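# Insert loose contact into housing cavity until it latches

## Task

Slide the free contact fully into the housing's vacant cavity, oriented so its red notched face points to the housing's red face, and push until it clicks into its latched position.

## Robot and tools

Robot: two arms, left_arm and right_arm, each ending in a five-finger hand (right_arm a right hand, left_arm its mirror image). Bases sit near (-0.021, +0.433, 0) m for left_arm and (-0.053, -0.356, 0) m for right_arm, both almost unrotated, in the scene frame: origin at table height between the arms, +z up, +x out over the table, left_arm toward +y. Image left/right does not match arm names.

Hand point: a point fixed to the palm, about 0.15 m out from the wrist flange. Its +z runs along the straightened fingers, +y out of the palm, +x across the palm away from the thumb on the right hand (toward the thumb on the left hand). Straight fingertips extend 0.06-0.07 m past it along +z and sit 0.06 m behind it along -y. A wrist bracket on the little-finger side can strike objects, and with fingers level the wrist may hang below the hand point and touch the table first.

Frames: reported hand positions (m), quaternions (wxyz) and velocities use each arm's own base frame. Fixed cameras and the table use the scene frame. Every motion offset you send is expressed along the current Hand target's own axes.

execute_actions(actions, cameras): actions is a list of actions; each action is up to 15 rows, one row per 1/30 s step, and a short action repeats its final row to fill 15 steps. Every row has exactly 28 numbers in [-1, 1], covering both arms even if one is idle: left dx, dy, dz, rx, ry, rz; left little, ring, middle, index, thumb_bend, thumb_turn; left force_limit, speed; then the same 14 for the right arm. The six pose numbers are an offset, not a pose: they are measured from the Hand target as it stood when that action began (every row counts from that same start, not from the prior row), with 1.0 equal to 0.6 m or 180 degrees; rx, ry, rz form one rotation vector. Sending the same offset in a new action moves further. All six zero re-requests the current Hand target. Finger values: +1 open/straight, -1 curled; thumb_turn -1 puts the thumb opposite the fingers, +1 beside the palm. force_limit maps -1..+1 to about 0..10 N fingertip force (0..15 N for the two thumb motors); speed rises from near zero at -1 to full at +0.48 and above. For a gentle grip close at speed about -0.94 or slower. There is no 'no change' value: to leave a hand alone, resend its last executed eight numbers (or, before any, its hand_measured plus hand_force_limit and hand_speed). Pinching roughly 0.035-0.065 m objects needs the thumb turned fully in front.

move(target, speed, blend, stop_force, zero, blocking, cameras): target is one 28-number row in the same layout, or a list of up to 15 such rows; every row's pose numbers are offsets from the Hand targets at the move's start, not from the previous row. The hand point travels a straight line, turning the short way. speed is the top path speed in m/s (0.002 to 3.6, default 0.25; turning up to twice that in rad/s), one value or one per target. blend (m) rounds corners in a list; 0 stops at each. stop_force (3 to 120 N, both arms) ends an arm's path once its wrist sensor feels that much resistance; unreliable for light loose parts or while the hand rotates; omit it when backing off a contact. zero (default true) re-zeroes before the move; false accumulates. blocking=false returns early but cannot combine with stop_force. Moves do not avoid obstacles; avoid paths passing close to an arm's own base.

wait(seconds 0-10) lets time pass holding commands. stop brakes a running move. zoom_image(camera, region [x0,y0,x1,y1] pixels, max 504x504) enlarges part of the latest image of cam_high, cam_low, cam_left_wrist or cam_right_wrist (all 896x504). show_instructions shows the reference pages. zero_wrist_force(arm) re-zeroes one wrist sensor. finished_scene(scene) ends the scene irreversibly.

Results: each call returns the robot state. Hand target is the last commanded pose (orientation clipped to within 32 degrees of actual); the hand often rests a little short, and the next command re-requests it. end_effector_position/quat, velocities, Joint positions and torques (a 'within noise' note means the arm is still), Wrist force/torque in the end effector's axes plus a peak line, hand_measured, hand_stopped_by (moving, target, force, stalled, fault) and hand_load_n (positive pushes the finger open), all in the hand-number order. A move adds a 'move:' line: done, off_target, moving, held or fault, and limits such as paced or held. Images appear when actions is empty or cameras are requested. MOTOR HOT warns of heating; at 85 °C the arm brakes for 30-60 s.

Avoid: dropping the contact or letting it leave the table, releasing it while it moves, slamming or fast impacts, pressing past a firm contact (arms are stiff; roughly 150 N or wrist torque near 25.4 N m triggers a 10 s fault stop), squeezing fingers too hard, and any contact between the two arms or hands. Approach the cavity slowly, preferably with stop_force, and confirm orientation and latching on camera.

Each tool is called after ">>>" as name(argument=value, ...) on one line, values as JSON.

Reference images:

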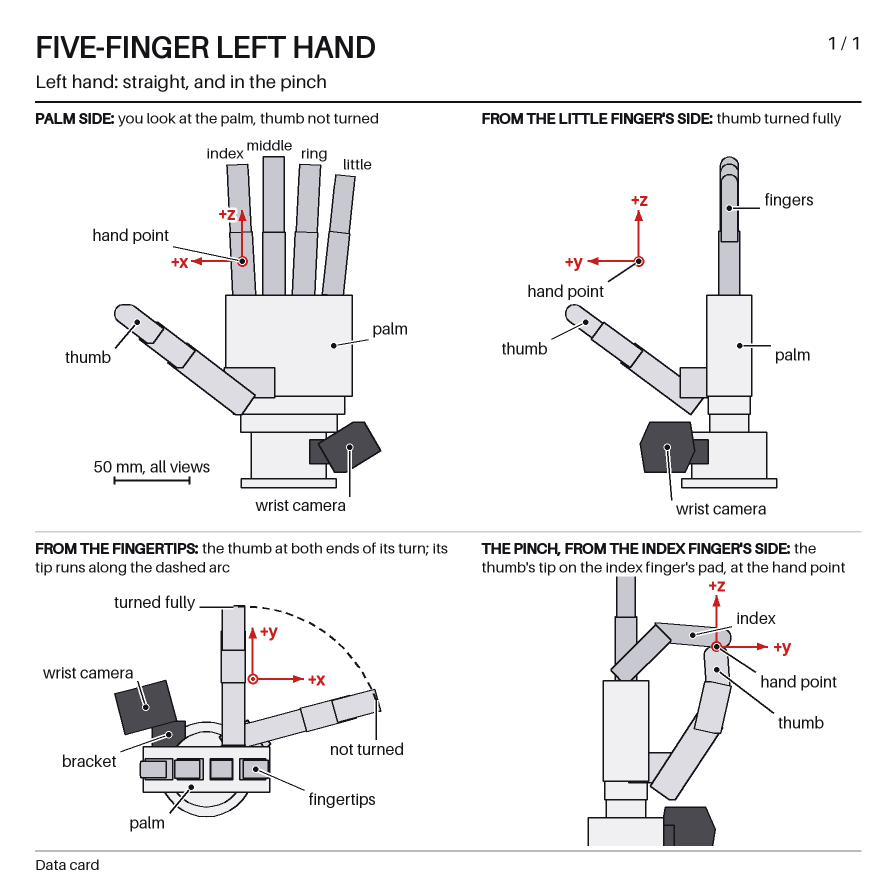

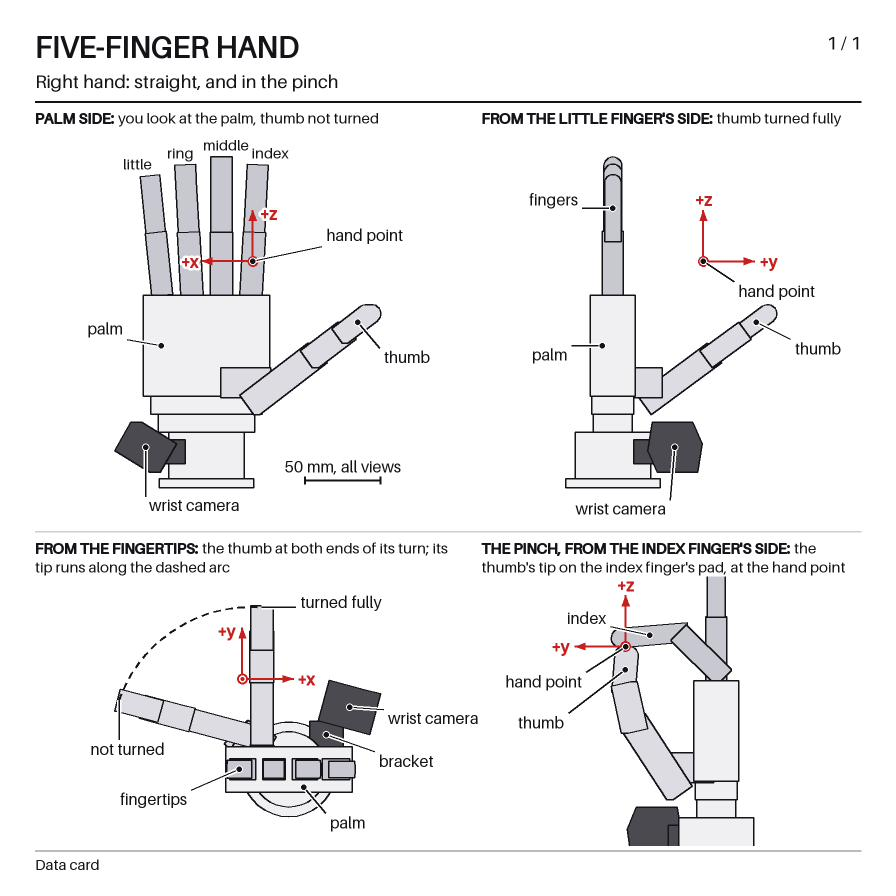

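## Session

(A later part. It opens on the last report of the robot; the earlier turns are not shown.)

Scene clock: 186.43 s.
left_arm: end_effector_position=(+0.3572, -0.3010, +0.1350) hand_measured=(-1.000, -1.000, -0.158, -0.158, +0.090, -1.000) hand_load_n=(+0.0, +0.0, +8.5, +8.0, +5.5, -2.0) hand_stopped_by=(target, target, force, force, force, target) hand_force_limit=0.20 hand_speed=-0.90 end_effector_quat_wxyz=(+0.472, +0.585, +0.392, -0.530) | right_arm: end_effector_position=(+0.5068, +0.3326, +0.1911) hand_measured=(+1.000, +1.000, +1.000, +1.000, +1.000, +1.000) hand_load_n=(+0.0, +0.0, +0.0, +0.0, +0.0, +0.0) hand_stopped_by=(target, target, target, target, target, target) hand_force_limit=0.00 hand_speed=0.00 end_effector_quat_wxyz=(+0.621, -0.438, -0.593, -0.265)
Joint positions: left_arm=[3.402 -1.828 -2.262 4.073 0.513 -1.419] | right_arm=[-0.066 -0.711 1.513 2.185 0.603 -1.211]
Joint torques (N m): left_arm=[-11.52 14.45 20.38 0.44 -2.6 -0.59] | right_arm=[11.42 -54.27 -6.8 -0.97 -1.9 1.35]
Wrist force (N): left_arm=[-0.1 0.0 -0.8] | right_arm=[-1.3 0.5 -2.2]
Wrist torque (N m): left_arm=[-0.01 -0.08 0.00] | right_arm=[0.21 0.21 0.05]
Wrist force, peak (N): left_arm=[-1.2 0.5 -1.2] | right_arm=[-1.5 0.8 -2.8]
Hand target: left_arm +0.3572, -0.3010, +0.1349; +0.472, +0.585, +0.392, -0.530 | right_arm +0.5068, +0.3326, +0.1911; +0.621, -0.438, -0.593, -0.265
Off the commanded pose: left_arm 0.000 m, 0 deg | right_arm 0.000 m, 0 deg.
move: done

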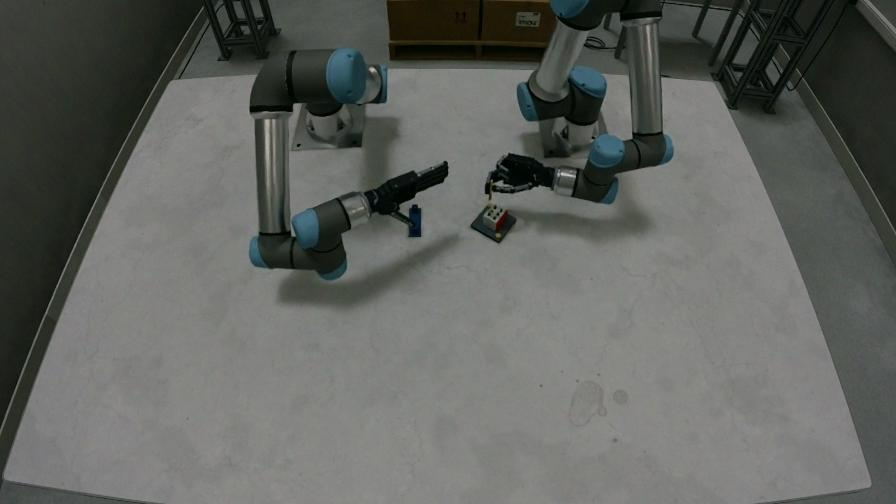

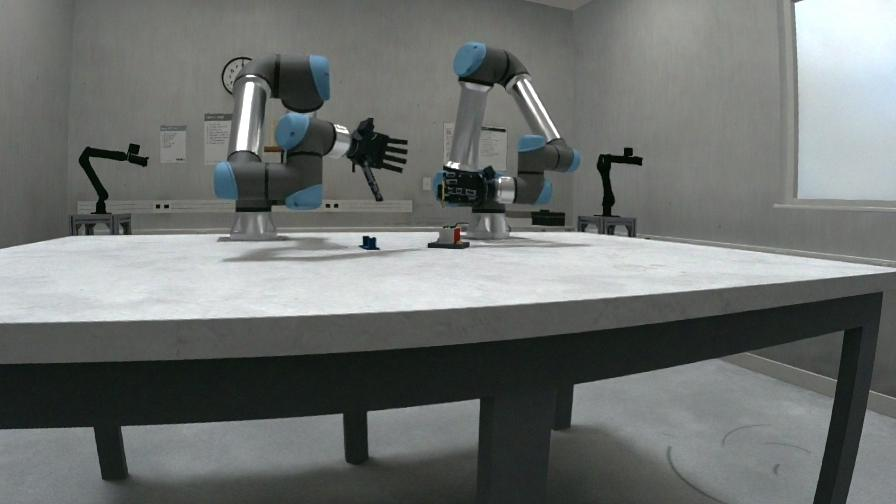

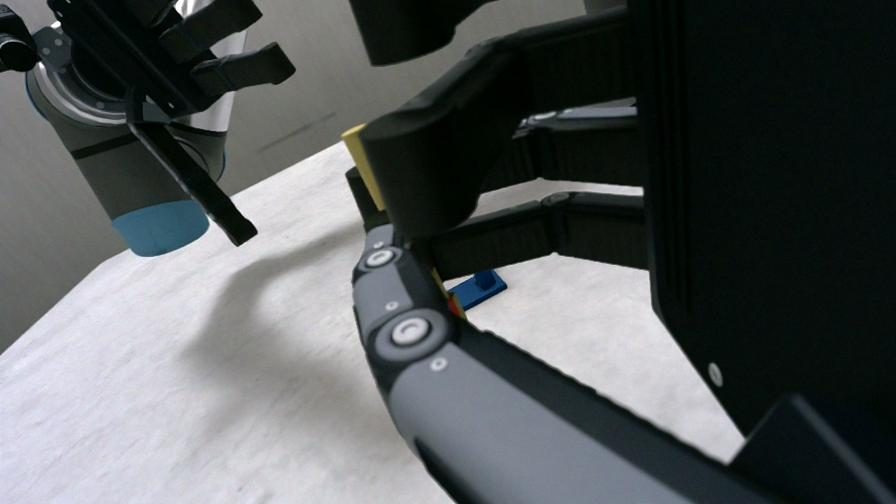

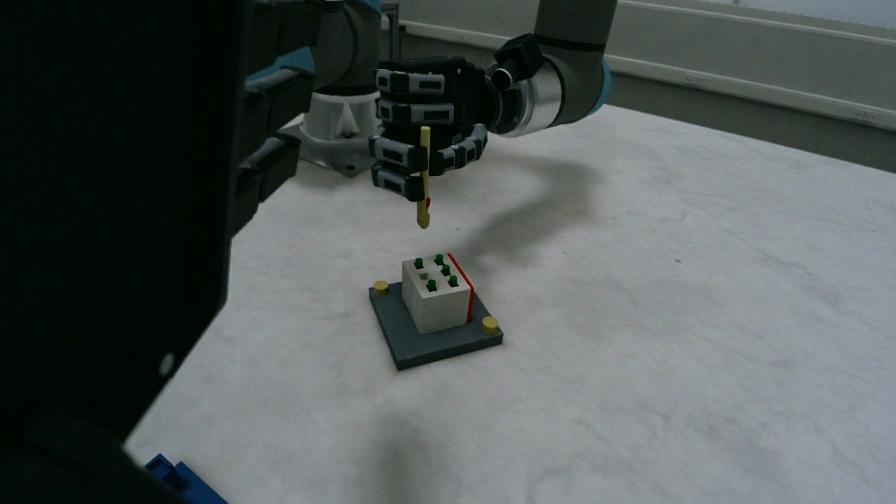

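>>> zoom_image(camera="cam_right_wrist", region=[410, 190, 438, 232])

>>> zoom_image(camera="cam_right_wrist", region=[390, 110, 460, 235])

>>> zoom_image(camera="cam_right_wrist", region=[385, 235, 485, 345])

Scaled by 12.000.

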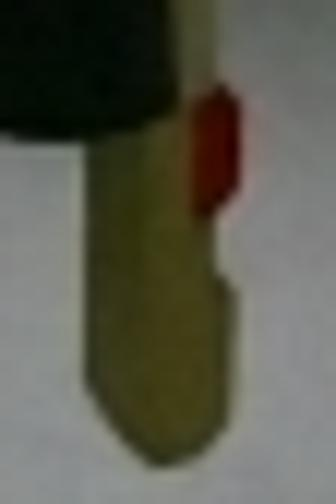

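Scaled by 4.032.

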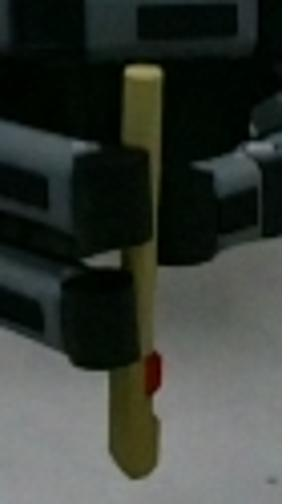

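Scaled by 4.582.

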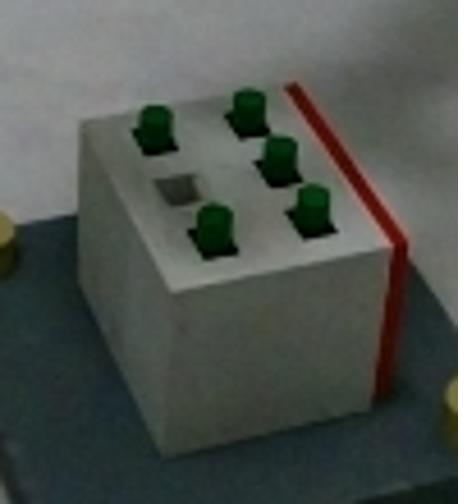

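>>> move(target=[0.0533,-0.0152,-0.0105,0,0,0,-1,-1,-0.5,-0.5,0.0,-1,0.2,-0.9,0,0,0,0,0,0,1,1,1,1,1,1,0,0], speed=0.08, cameras=["cam_right_wrist", "cam_high", "cam_low"])

>>> zoom_image(camera="cam_right_wrist", region=[385, 160, 485, 340])

>>> zoom_image(camera="cam_right_wrist", region=[405, 225, 455, 300])

>>> zoom_image(camera="cam_high", region=[478, 175, 513, 235])

Scene clock: 191.73 s.
left_arm: end_effector_position=(+0.3541, -0.2940, +0.1019) hand_measured=(-1.000, -1.000, -0.158, -0.158, +0.090, -1.000) hand_load_n=(+0.0, +0.0, +8.5, +8.0, +5.5, -2.0) hand_stopped_by=(target, target, force, force, force, target) hand_force_limit=0.20 hand_speed=-0.90 end_effector_quat_wxyz=(+0.472, +0.585, +0.392, -0.530) | right_arm: end_effector_position=(+0.5068, +0.3326, +0.1911) hand_measured=(+1.000, +1.000, +1.000, +1.000, +1.000, +1.000) hand_load_n=(+0.0, +0.0, +0.0, +0.0, +0.0, +0.0) hand_stopped_by=(target, target, target, target, target, target) hand_force_limit=0.00 hand_speed=0.00 end_effector_quat_wxyz=(+0.621, -0.438, -0.593, -0.265)
Joint positions: left_arm=[3.425 -1.907 -2.293 4.183 0.536 -1.419] | right_arm=[-0.066 -0.711 1.513 2.185 0.603 -1.211]
Joint torques (N m): left_arm=[-11.78 22.96 19.02 -1.71 -2.78 -1.74] | right_arm=[12.29 -54.63 -6.08 -0.99 -1.99 1.41]
Wrist force (N): left_arm=[0.0 0.1 -0.7] | right_arm=[-1.3 0.7 -2.6]
Wrist torque (N m): left_arm=[0.02 -0.09 0.00] | right_arm=[0.26 0.21 0.05]
Wrist force, peak (N): left_arm=[-0.2 -0.2 -1.2] | right_arm=[-1.3 0.8 -2.9]
Hand target: left_arm +0.3542, -0.2940, +0.1019; +0.472, +0.585, +0.392, -0.530 | right_arm +0.5068, +0.3326, +0.1911; +0.621, -0.438, -0.593, -0.265
Off the commanded pose: left_arm 0.000 m, 0 deg | right_arm 0.000 m, 0 deg.
move: done
Images, in order (width x height): cam_high 896x504, cam_low 896x504, cam_right_wrist 896x504.

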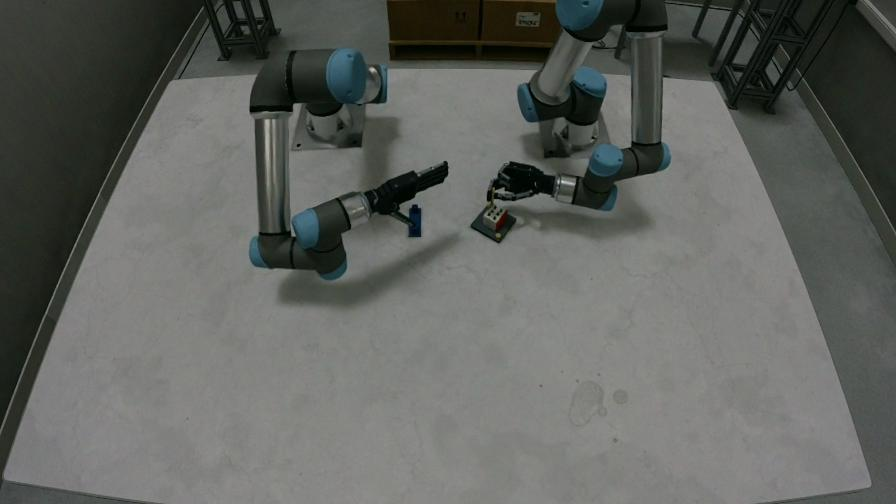

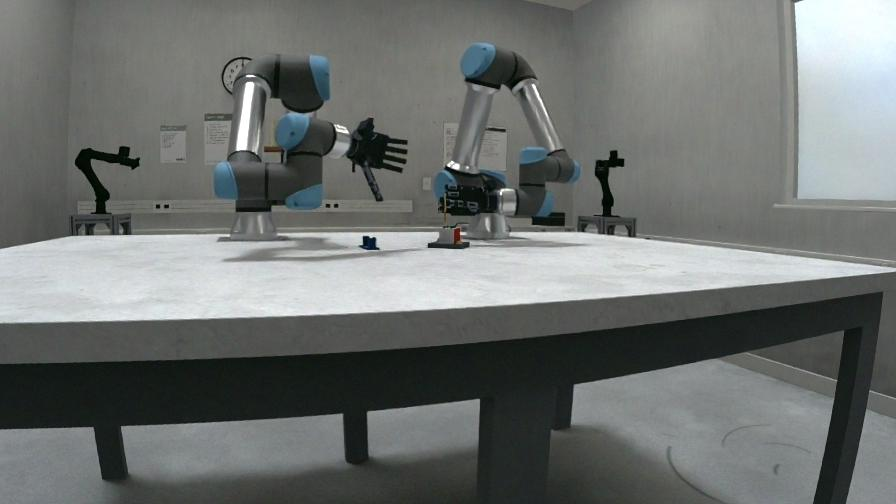

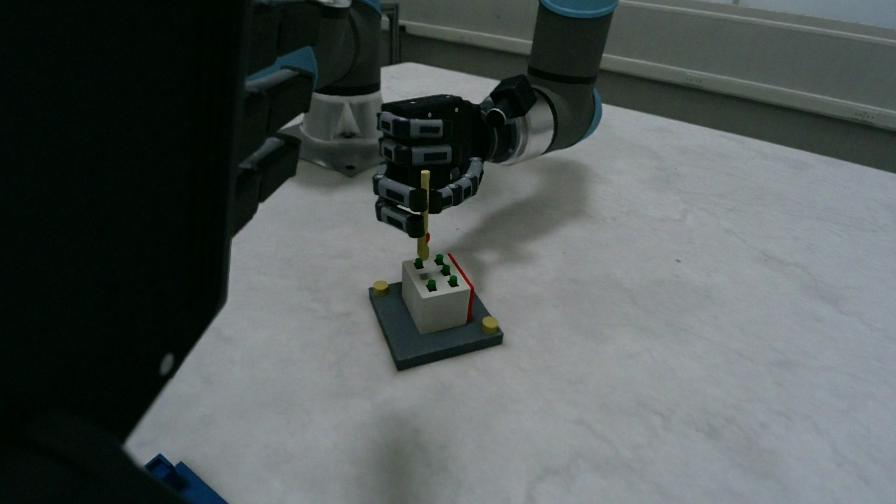

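Scaled by 2.800.

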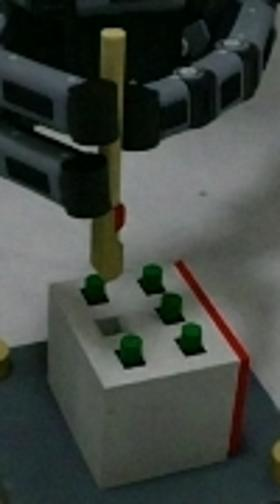

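Scaled by 6.720.

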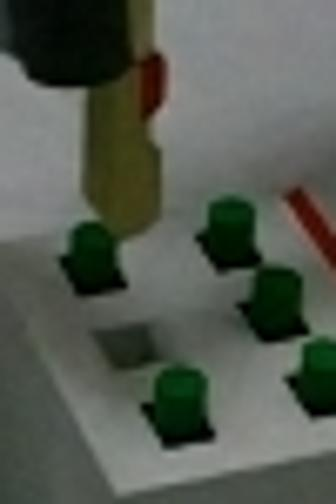

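Scaled by 8.400.

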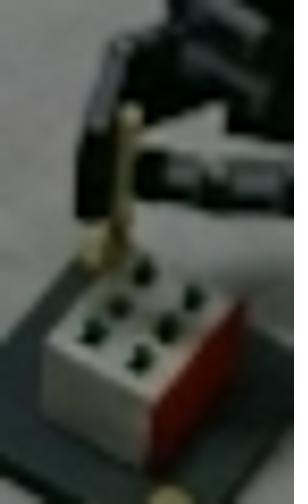

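>>> move(target=[0.0428,-0.007,-0.0043,0,0,0,-1,-1,-0.5,-0.5,0.0,-1,0.2,-0.9,0,0,0,0,0,0,1,1,1,1,1,1,0,0], speed=0.02, stop_force=4, cameras=["cam_right_wrist", "cam_high", "cam_low"])

>>> zoom_image(camera="cam_right_wrist", region=[385, 160, 485, 340])

>>> zoom_image(camera="cam_right_wrist", region=[400, 230, 450, 300])

>>> zoom_image(camera="cam_high", region=[478, 175, 513, 235])

Scene clock: 195.87 s.
left_arm: end_effector_position=(+0.3541, -0.2915, +0.0759) hand_measured=(-1.000, -1.000, -0.158, -0.158, +0.090, -1.000) hand_load_n=(+0.0, +0.0, +8.5, +5.5, +8.5, -1.5) hand_stopped_by=(target, target, force, force, force, target) hand_force_limit=0.20 hand_speed=-0.90 end_effector_quat_wxyz=(+0.472, +0.585, +0.392, -0.530) | right_arm: end_effector_position=(+0.5068, +0.3326, +0.1911) hand_measured=(+1.000, +1.000, +1.000, +1.000, +1.000, +1.000) hand_load_n=(+0.0, +0.0, +0.0, +0.0, +0.0, +0.0) hand_stopped_by=(target, target, target, target, target, target) hand_force_limit=0.00 hand_speed=0.00 end_effector_quat_wxyz=(+0.621, -0.438, -0.593, -0.265)
Joint positions: left_arm=[3.432 -1.98 -2.303 4.267 0.543 -1.42] | right_arm=[-0.066 -0.711 1.513 2.185 0.603 -1.211]
Joint torques (N m): left_arm=[-2.34 33.76 9.64 -3.7 -0.2 -1.43] | right_arm=[12.58 -55.11 -6.68 -0.78 -1.89 1.28]
Wrist force (N): left_arm=[1.2 1.6 -2.3] | right_arm=[-1.0 1.0 -2.5]
Wrist torque (N m): left_arm=[0.04 -0.11 0.06] | right_arm=[0.30 0.18 0.08]
Wrist force, peak (N): left_arm=[-1.0 1.8 -2.7] | right_arm=[-1.4 0.9 -2.9]
Hand target: left_arm +0.3541, -0.2916, +0.0759; +0.472, +0.585, +0.392, -0.530 | right_arm +0.5068, +0.3326, +0.1911; +0.621, -0.438, -0.593, -0.265
Off the commanded pose: left_arm 0.000 m, 0 deg | right_arm 0.000 m, 0 deg.
move: done
Images, in order (width x height): cam_high 896x504, cam_low 896x504, cam_right_wrist 896x504.

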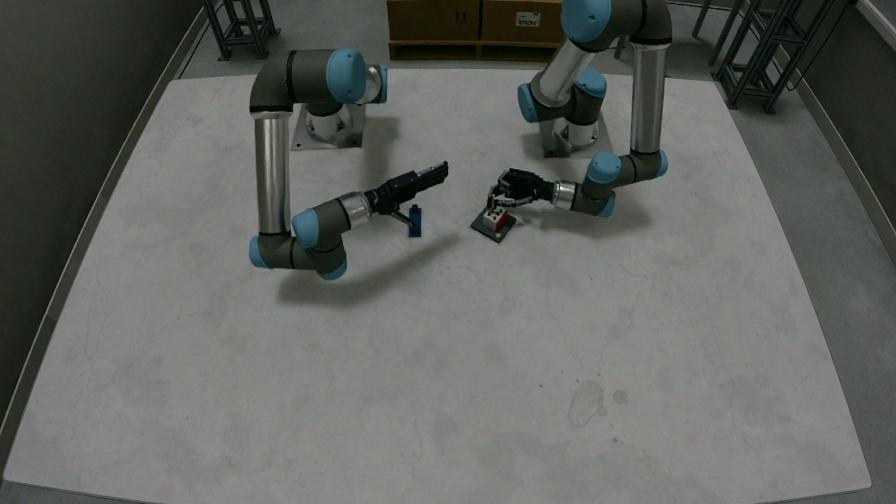

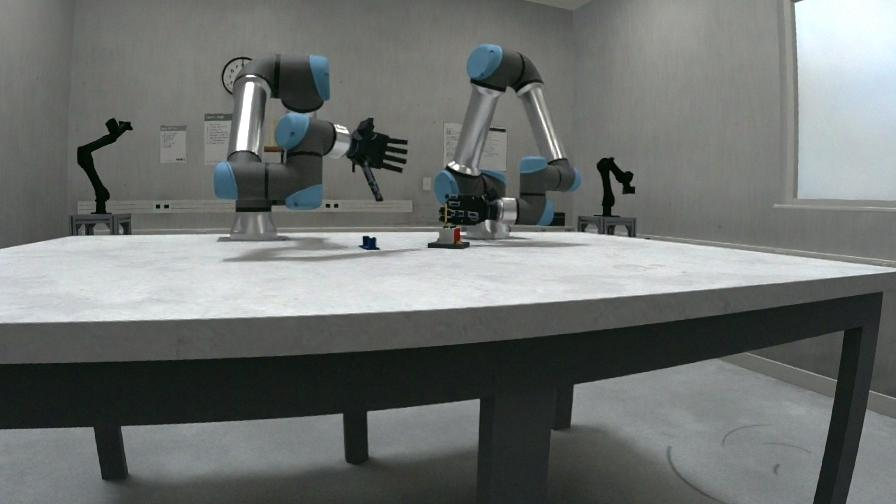

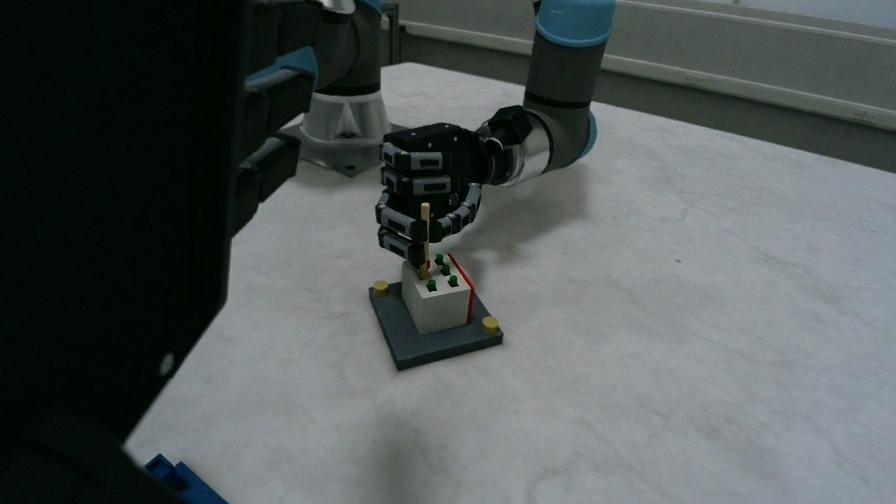

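Scaled by 2.800.

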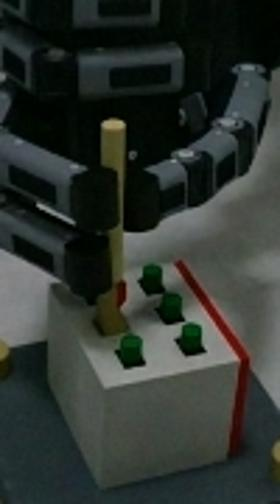

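Scaled by 7.200.

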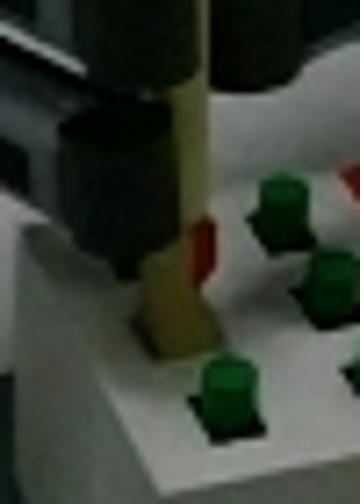

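Scaled by 8.400.

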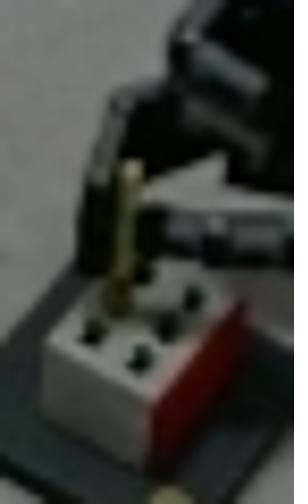

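>>> move(target=[0.0133,-0.001,-0.0017,0,0,0,-1,-1,-0.5,-0.5,0.0,-1,0.2,-0.9,0,0,0,0,0,0,1,1,1,1,1,1,0,0], speed=0.015, stop_force=8, cameras=["cam_right_wrist", "cam_high"])

>>> zoom_image(camera="cam_right_wrist", region=[400, 200, 460, 300])

>>> zoom_image(camera="cam_high", region=[478, 175, 513, 235])

Scene clock: 198.27 s.
left_arm: end_effector_position=(+0.3548, -0.2907, +0.0679) hand_measured=(-1.000, -1.000, -0.158, -0.158, +0.090, -1.000) hand_load_n=(+0.0, +0.0, +7.5, +9.5, +8.5, -0.5) hand_stopped_by=(target, target, force, force, force, target) hand_force_limit=0.20 hand_speed=-0.90 end_effector_quat_wxyz=(+0.472, +0.585, +0.392, -0.530) | right_arm: end_effector_position=(+0.5068, +0.3326, +0.1911) hand_measured=(+1.000, +1.000, +1.000, +1.000, +1.000, +1.000) hand_load_n=(+0.0, +0.0, +0.0, +0.0, +0.0, +0.0) hand_stopped_by=(target, target, target, target, target, target) hand_force_limit=0.00 hand_speed=0.00 end_effector_quat_wxyz=(+0.621, -0.438, -0.593, -0.265)
Joint positions: left_arm=[3.433 -2.004 -2.303 4.291 0.545 -1.42] | right_arm=[-0.066 -0.711 1.513 2.185 0.603 -1.211]
Joint torques (N m): left_arm=[8.22 34.13 -2.49 -3.58 0.7 -2.05] | right_arm=[11.03 -55.13 -6.85 -0.84 -2 1.26]
Wrist force (N): left_arm=[1.6 1.3 1.1] | right_arm=[-1.0 0.7 -2.8]
Wrist torque (N m): left_arm=[0.02 -0.15 0.01] | right_arm=[0.27 0.17 0.07]
Wrist force, peak (N): left_arm=[-2.4 2.1 1.1] | right_arm=[-1.3 0.7 -2.9]
Hand target: left_arm +0.3548, -0.2908, +0.0679; +0.472, +0.585, +0.392, -0.530 | right_arm +0.5068, +0.3326, +0.1911; +0.621, -0.438, -0.593, -0.265
Off the commanded pose: left_arm 0.000 m, 0 deg | right_arm 0.000 m, 0 deg.
move: done
Images, in order (width x height): cam_high 896x504, cam_right_wrist 896x504.

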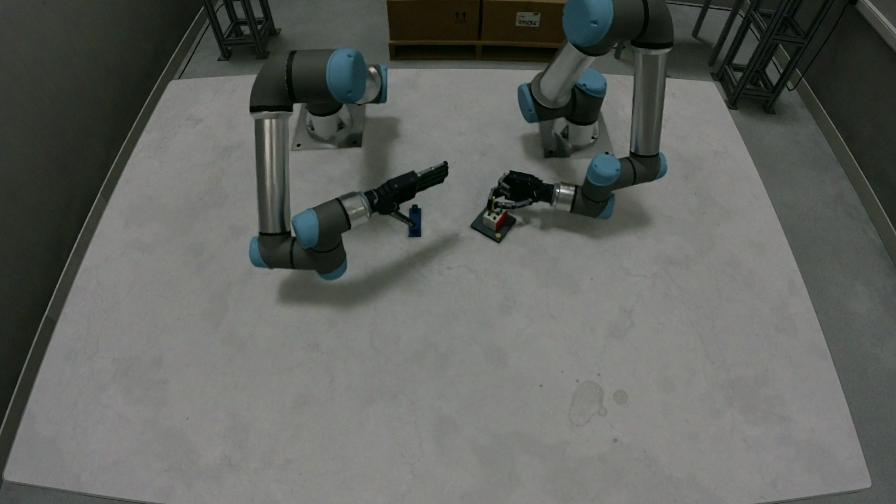

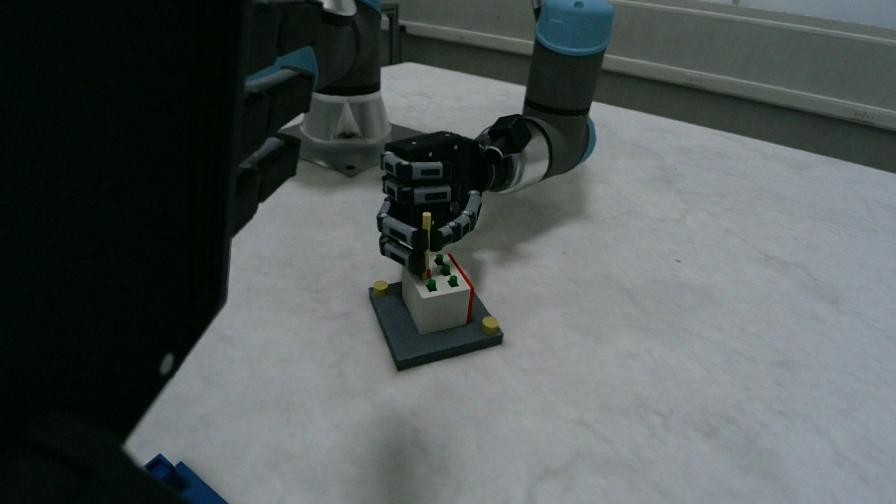

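Scaled by 5.040.

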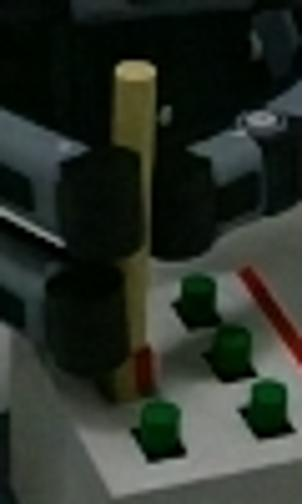

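Scaled by 8.400.

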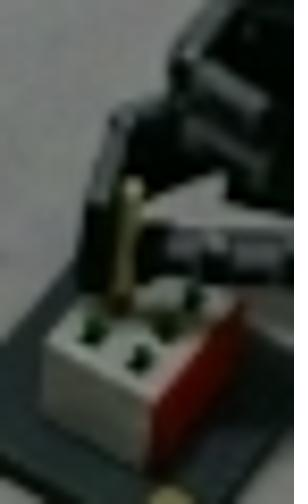

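>>> move(target=[0.01,0.0005,-0.0002,0,0,0,-1,-1,-0.5,-0.5,0.0,-1,0.2,-0.9,0,0,0,0,0,0,1,1,1,1,1,1,0,0], speed=0.015, stop_force=7, cameras=["cam_right_wrist"])

>>> zoom_image(camera="cam_right_wrist", region=[400, 200, 460, 300])

Scene clock: 200.83 s.
left_arm: end_effector_position=(+0.3560, -0.2910, +0.0620) hand_measured=(-1.000, -1.000, -0.158, -0.158, +0.090, -1.000) hand_load_n=(+0.0, +0.0, +7.5, +10.0, +6.0, -1.0) hand_stopped_by=(target, target, force, force, force, target) hand_force_limit=0.20 hand_speed=-0.90 end_effector_quat_wxyz=(+0.472, +0.585, +0.392, -0.530) | right_arm: end_effector_position=(+0.5068, +0.3326, +0.1911) hand_measured=(+1.000, +1.000, +1.000, +1.000, +1.000, +1.000) hand_load_n=(+0.0, +0.0, -0.5, +0.0, +0.0, +0.0) hand_stopped_by=(target, target, target, target, target, target) hand_force_limit=0.00 hand_speed=0.00 end_effector_quat_wxyz=(+0.621, -0.438, -0.593, -0.265)
Joint positions: left_arm=[3.432 -2.023 -2.301 4.307 0.543 -1.42] | right_arm=[-0.066 -0.711 1.513 2.185 0.603 -1.211]
Joint torques (N m): left_arm=[-3.87 35.27 8.91 -3.16 -1.63 1.88] | right_arm=[12.44 -54.3 -6.32 -1 -1.98 1.26]
Wrist force (N): left_arm=[1.2 -1.5 1.0] | right_arm=[-1.6 0.7 -2.6]
Wrist torque (N m): left_arm=[0.06 -0.16 -0.02] | right_arm=[0.27 0.26 0.04]
Wrist force, peak (N): left_arm=[-2.2 1.9 1.1] | right_arm=[-1.4 0.7 -2.9]
Hand target: left_arm +0.3559, -0.2910, +0.0620; +0.472, +0.585, +0.392, -0.530 | right_arm +0.5068, +0.3326, +0.1911; +0.621, -0.438, -0.593, -0.265
Off the commanded pose: left_arm 0.000 m, 0 deg | right_arm 0.000 m, 0 deg.
move: done
Images, in order (width x height): cam_right_wrist 896x504.

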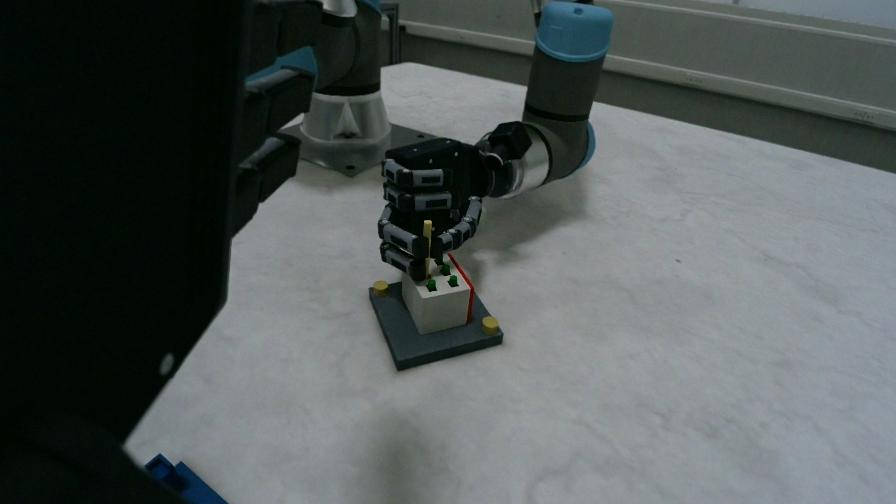

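Scaled by 5.040.

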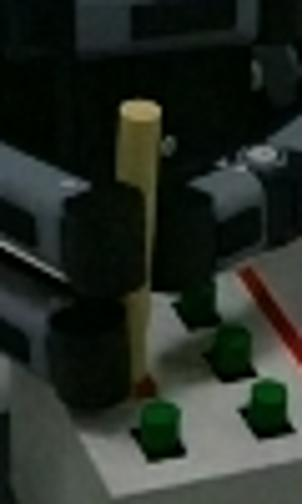

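>>> move(target=[0.0132,-0.0018,-0.0001,0,0,0,-1,-1,-0.5,-0.5,0.0,-1,0.2,-0.9,0,0,0,0,0,0,1,1,1,1,1,1,0,0], speed=0.015, stop_force=8, cameras=["cam_right_wrist"])

>>> zoom_image(camera="cam_right_wrist", region=[400, 200, 460, 300])

Scene clock: 203.47 s.
left_arm: end_effector_position=(+0.3559, -0.2910, +0.0604) hand_measured=(-1.000, -1.000, -0.158, -0.158, +0.090, -1.000) hand_load_n=(+0.0, +0.0, +7.0, +11.0, +7.0, -0.5) hand_stopped_by=(target, target, force, force, force, target) hand_force_limit=0.20 hand_speed=-0.90 end_effector_quat_wxyz=(+0.472, +0.585, +0.392, -0.530) | right_arm: end_effector_position=(+0.5068, +0.3326, +0.1911) hand_measured=(+1.000, +1.000, +1.000, +1.000, +1.000, +1.000) hand_load_n=(+0.0, +0.0, +0.0, +0.0, +0.0, +0.0) hand_stopped_by=(target, target, target, target, target, target) hand_force_limit=0.00 hand_speed=0.00 end_effector_quat_wxyz=(+0.621, -0.438, -0.593, -0.265)
Joint positions: left_arm=[3.432 -2.027 -2.302 4.312 0.543 -1.42] | right_arm=[-0.066 -0.711 1.513 2.185 0.603 -1.211]
Joint torques (N m): left_arm=[9.49 22.98 16.19 -1.41 1.62 0.71] | right_arm=[12.2 -55.05 -7.12 -0.95 -2.05 1.24]
Wrist force (N): left_arm=[-0.7 -0.7 1.9] | right_arm=[-1.6 0.9 -2.4]
Wrist torque (N m): left_arm=[0.01 -0.15 -0.06] | right_arm=[0.27 0.24 0.04]
Wrist force, peak (N): left_arm=[-14.1 1.0 3.5] | right_arm=[-1.5 0.7 -3.0]
Hand target: left_arm +0.3560, -0.2910, +0.0604; +0.472, +0.585, +0.392, -0.530 (not the last commanded pose) | right_arm +0.5068, +0.3326, +0.1911; +0.621, -0.438, -0.593, -0.265
Off the commanded pose: left_arm 0.006 m, 0 deg | right_arm 0.000 m, 0 deg.
move: contact (left_arm)
Images, in order (width x height): cam_right_wrist 896x504.

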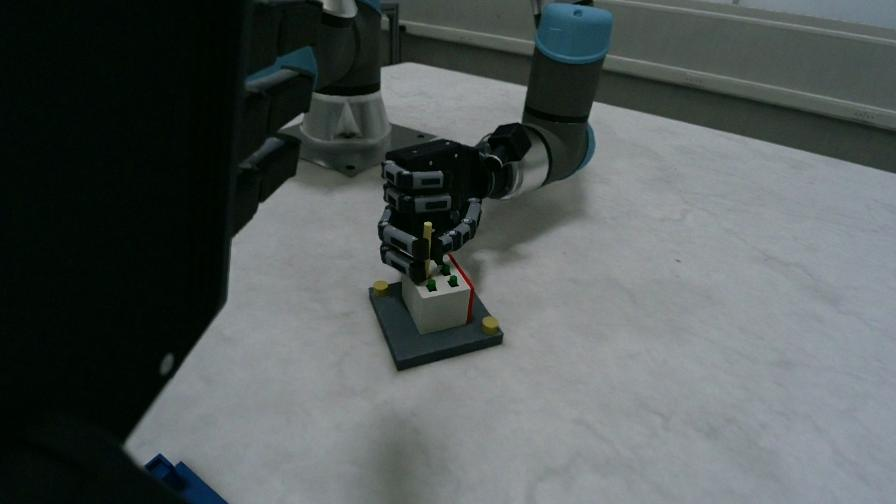

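Scaled by 5.040.

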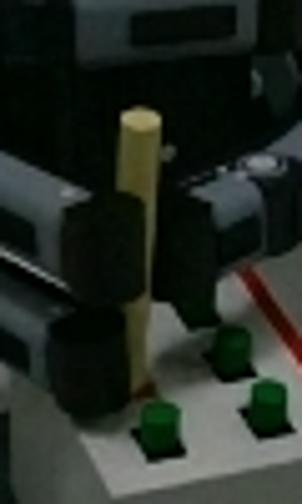

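>>> move(target=[[0,0,0,0,0,0,-1,-1,0.25,0.25,0.5,-1,0.2,-0.5,0,0,0,0,0,0,1,1,1,1,1,1,0,0],[-0.1156,0.016,0.001,0,0,0,-1,-1,0.25,0.25,0.5,-1,0.2,-0.5,0.0297,-0.0377,-0.1432,0,0,0,1,1,1,1,1,1,0,0]], speed=0.1, cameras=["cam_right_wrist", "cam_high", "cam_low"])

>>> zoom_image(camera="cam_right_wrist", region=[380, 140, 500, 320])

>>> zoom_image(camera="cam_low", region=[420, 180, 490, 255])

Scene clock: 211.80 s.
left_arm: end_effector_position=(+0.3561, -0.2910, +0.1304) hand_measured=(-1.000, -1.000, +0.250, +0.250, +0.500, -1.000) hand_load_n=(+0.0, +0.0, +0.0, +0.0, +0.0, +0.0) hand_stopped_by=(target, target, target, target, target, target) hand_force_limit=0.20 hand_speed=-0.50 end_effector_quat_wxyz=(+0.472, +0.585, +0.392, -0.530) | right_arm: end_effector_position=(+0.5338, +0.2514, +0.2211) hand_measured=(+1.000, +1.000, +1.000, +1.000, +1.000, +1.000) hand_load_n=(+0.0, +0.0, +0.0, +0.0, +0.0, +0.0) hand_stopped_by=(target, target, target, target, target, target) hand_force_limit=0.00 hand_speed=0.00 end_effector_quat_wxyz=(+0.621, -0.438, -0.593, -0.265)
Joint positions: left_arm=[3.432 -1.835 -2.272 4.091 0.543 -1.42] | right_arm=[-0.196 -0.729 1.447 2.293 0.732 -1.241]
Joint torques (N m): left_arm=[1.86 24.01 -0.78 -0.32 1.11 1.65] | right_arm=[8.84 -39.71 -9.61 -0.33 -0.86 1.63]
Wrist force (N): left_arm=[-0.2 0.2 -0.9] | right_arm=[-1.2 0.8 -2.6]
Wrist torque (N m): left_arm=[0.03 -0.08 -0.01] | right_arm=[0.28 0.19 0.06]
Wrist force, peak (N): left_arm=[-1.2 -0.9 2.1] | right_arm=[-1.1 0.5 -3.5]
Hand target: left_arm +0.3560, -0.2910, +0.1304; +0.472, +0.585, +0.392, -0.530 | right_arm +0.5337, +0.2514, +0.2211; +0.621, -0.438, -0.593, -0.265
Off the commanded pose: left_arm 0.000 m, 0 deg | right_arm 0.000 m, 0 deg.
move: done
Images, in order (width x height): cam_high 896x504, cam_low 896x504, cam_right_wrist 896x504.

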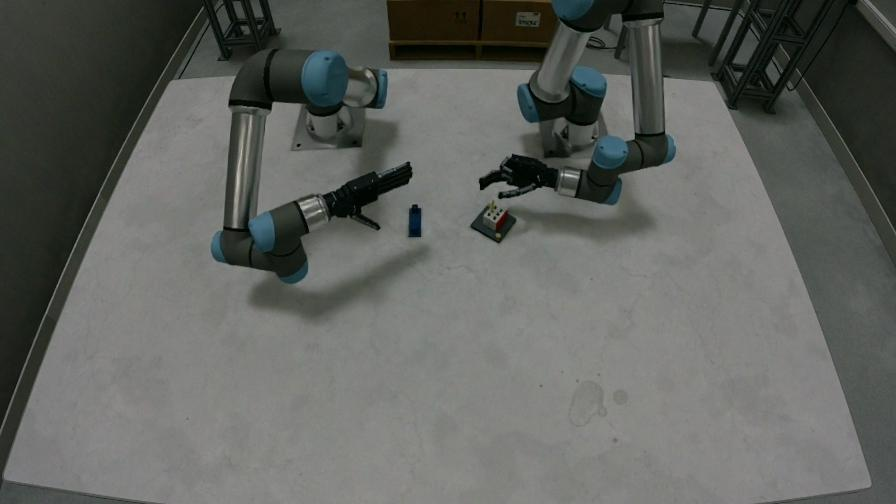

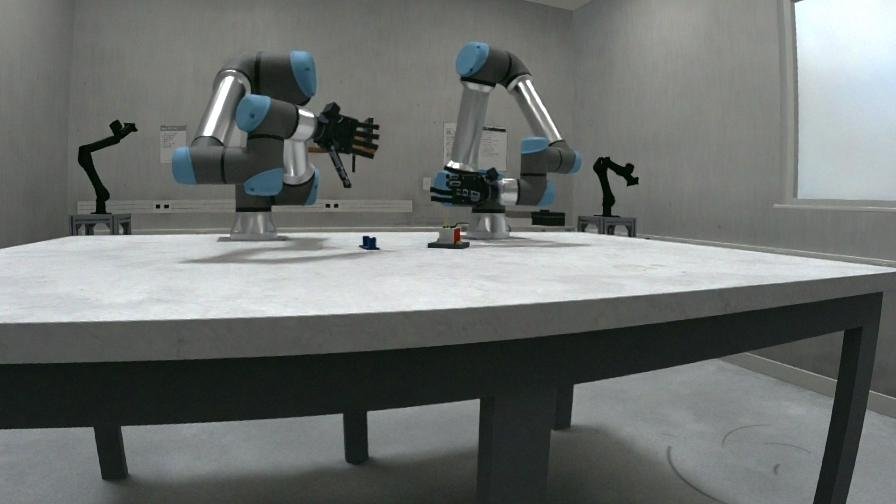

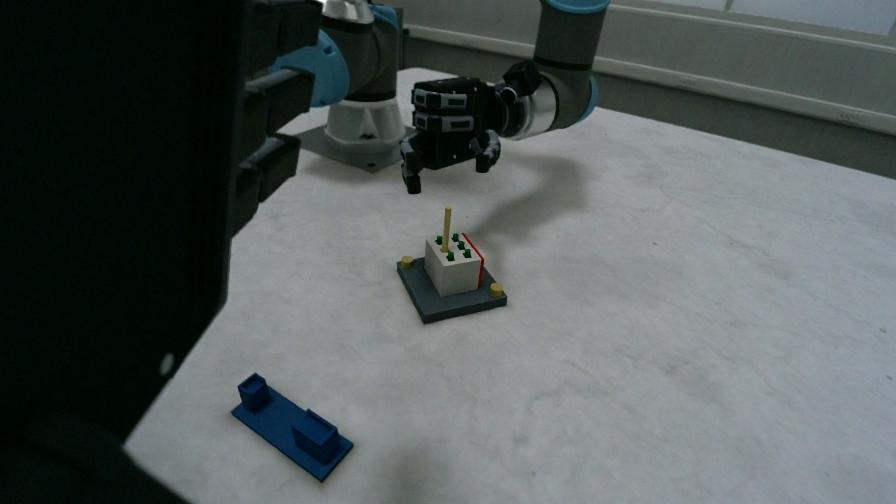

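Scaled by 2.800.

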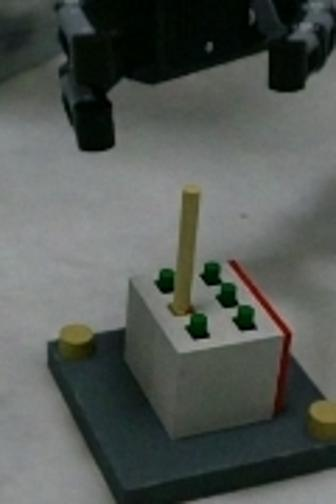

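Scaled by 6.720.

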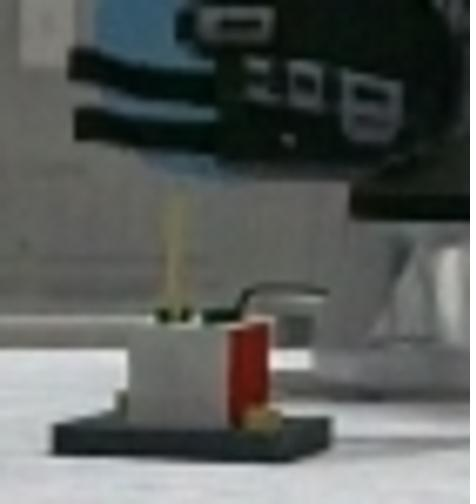

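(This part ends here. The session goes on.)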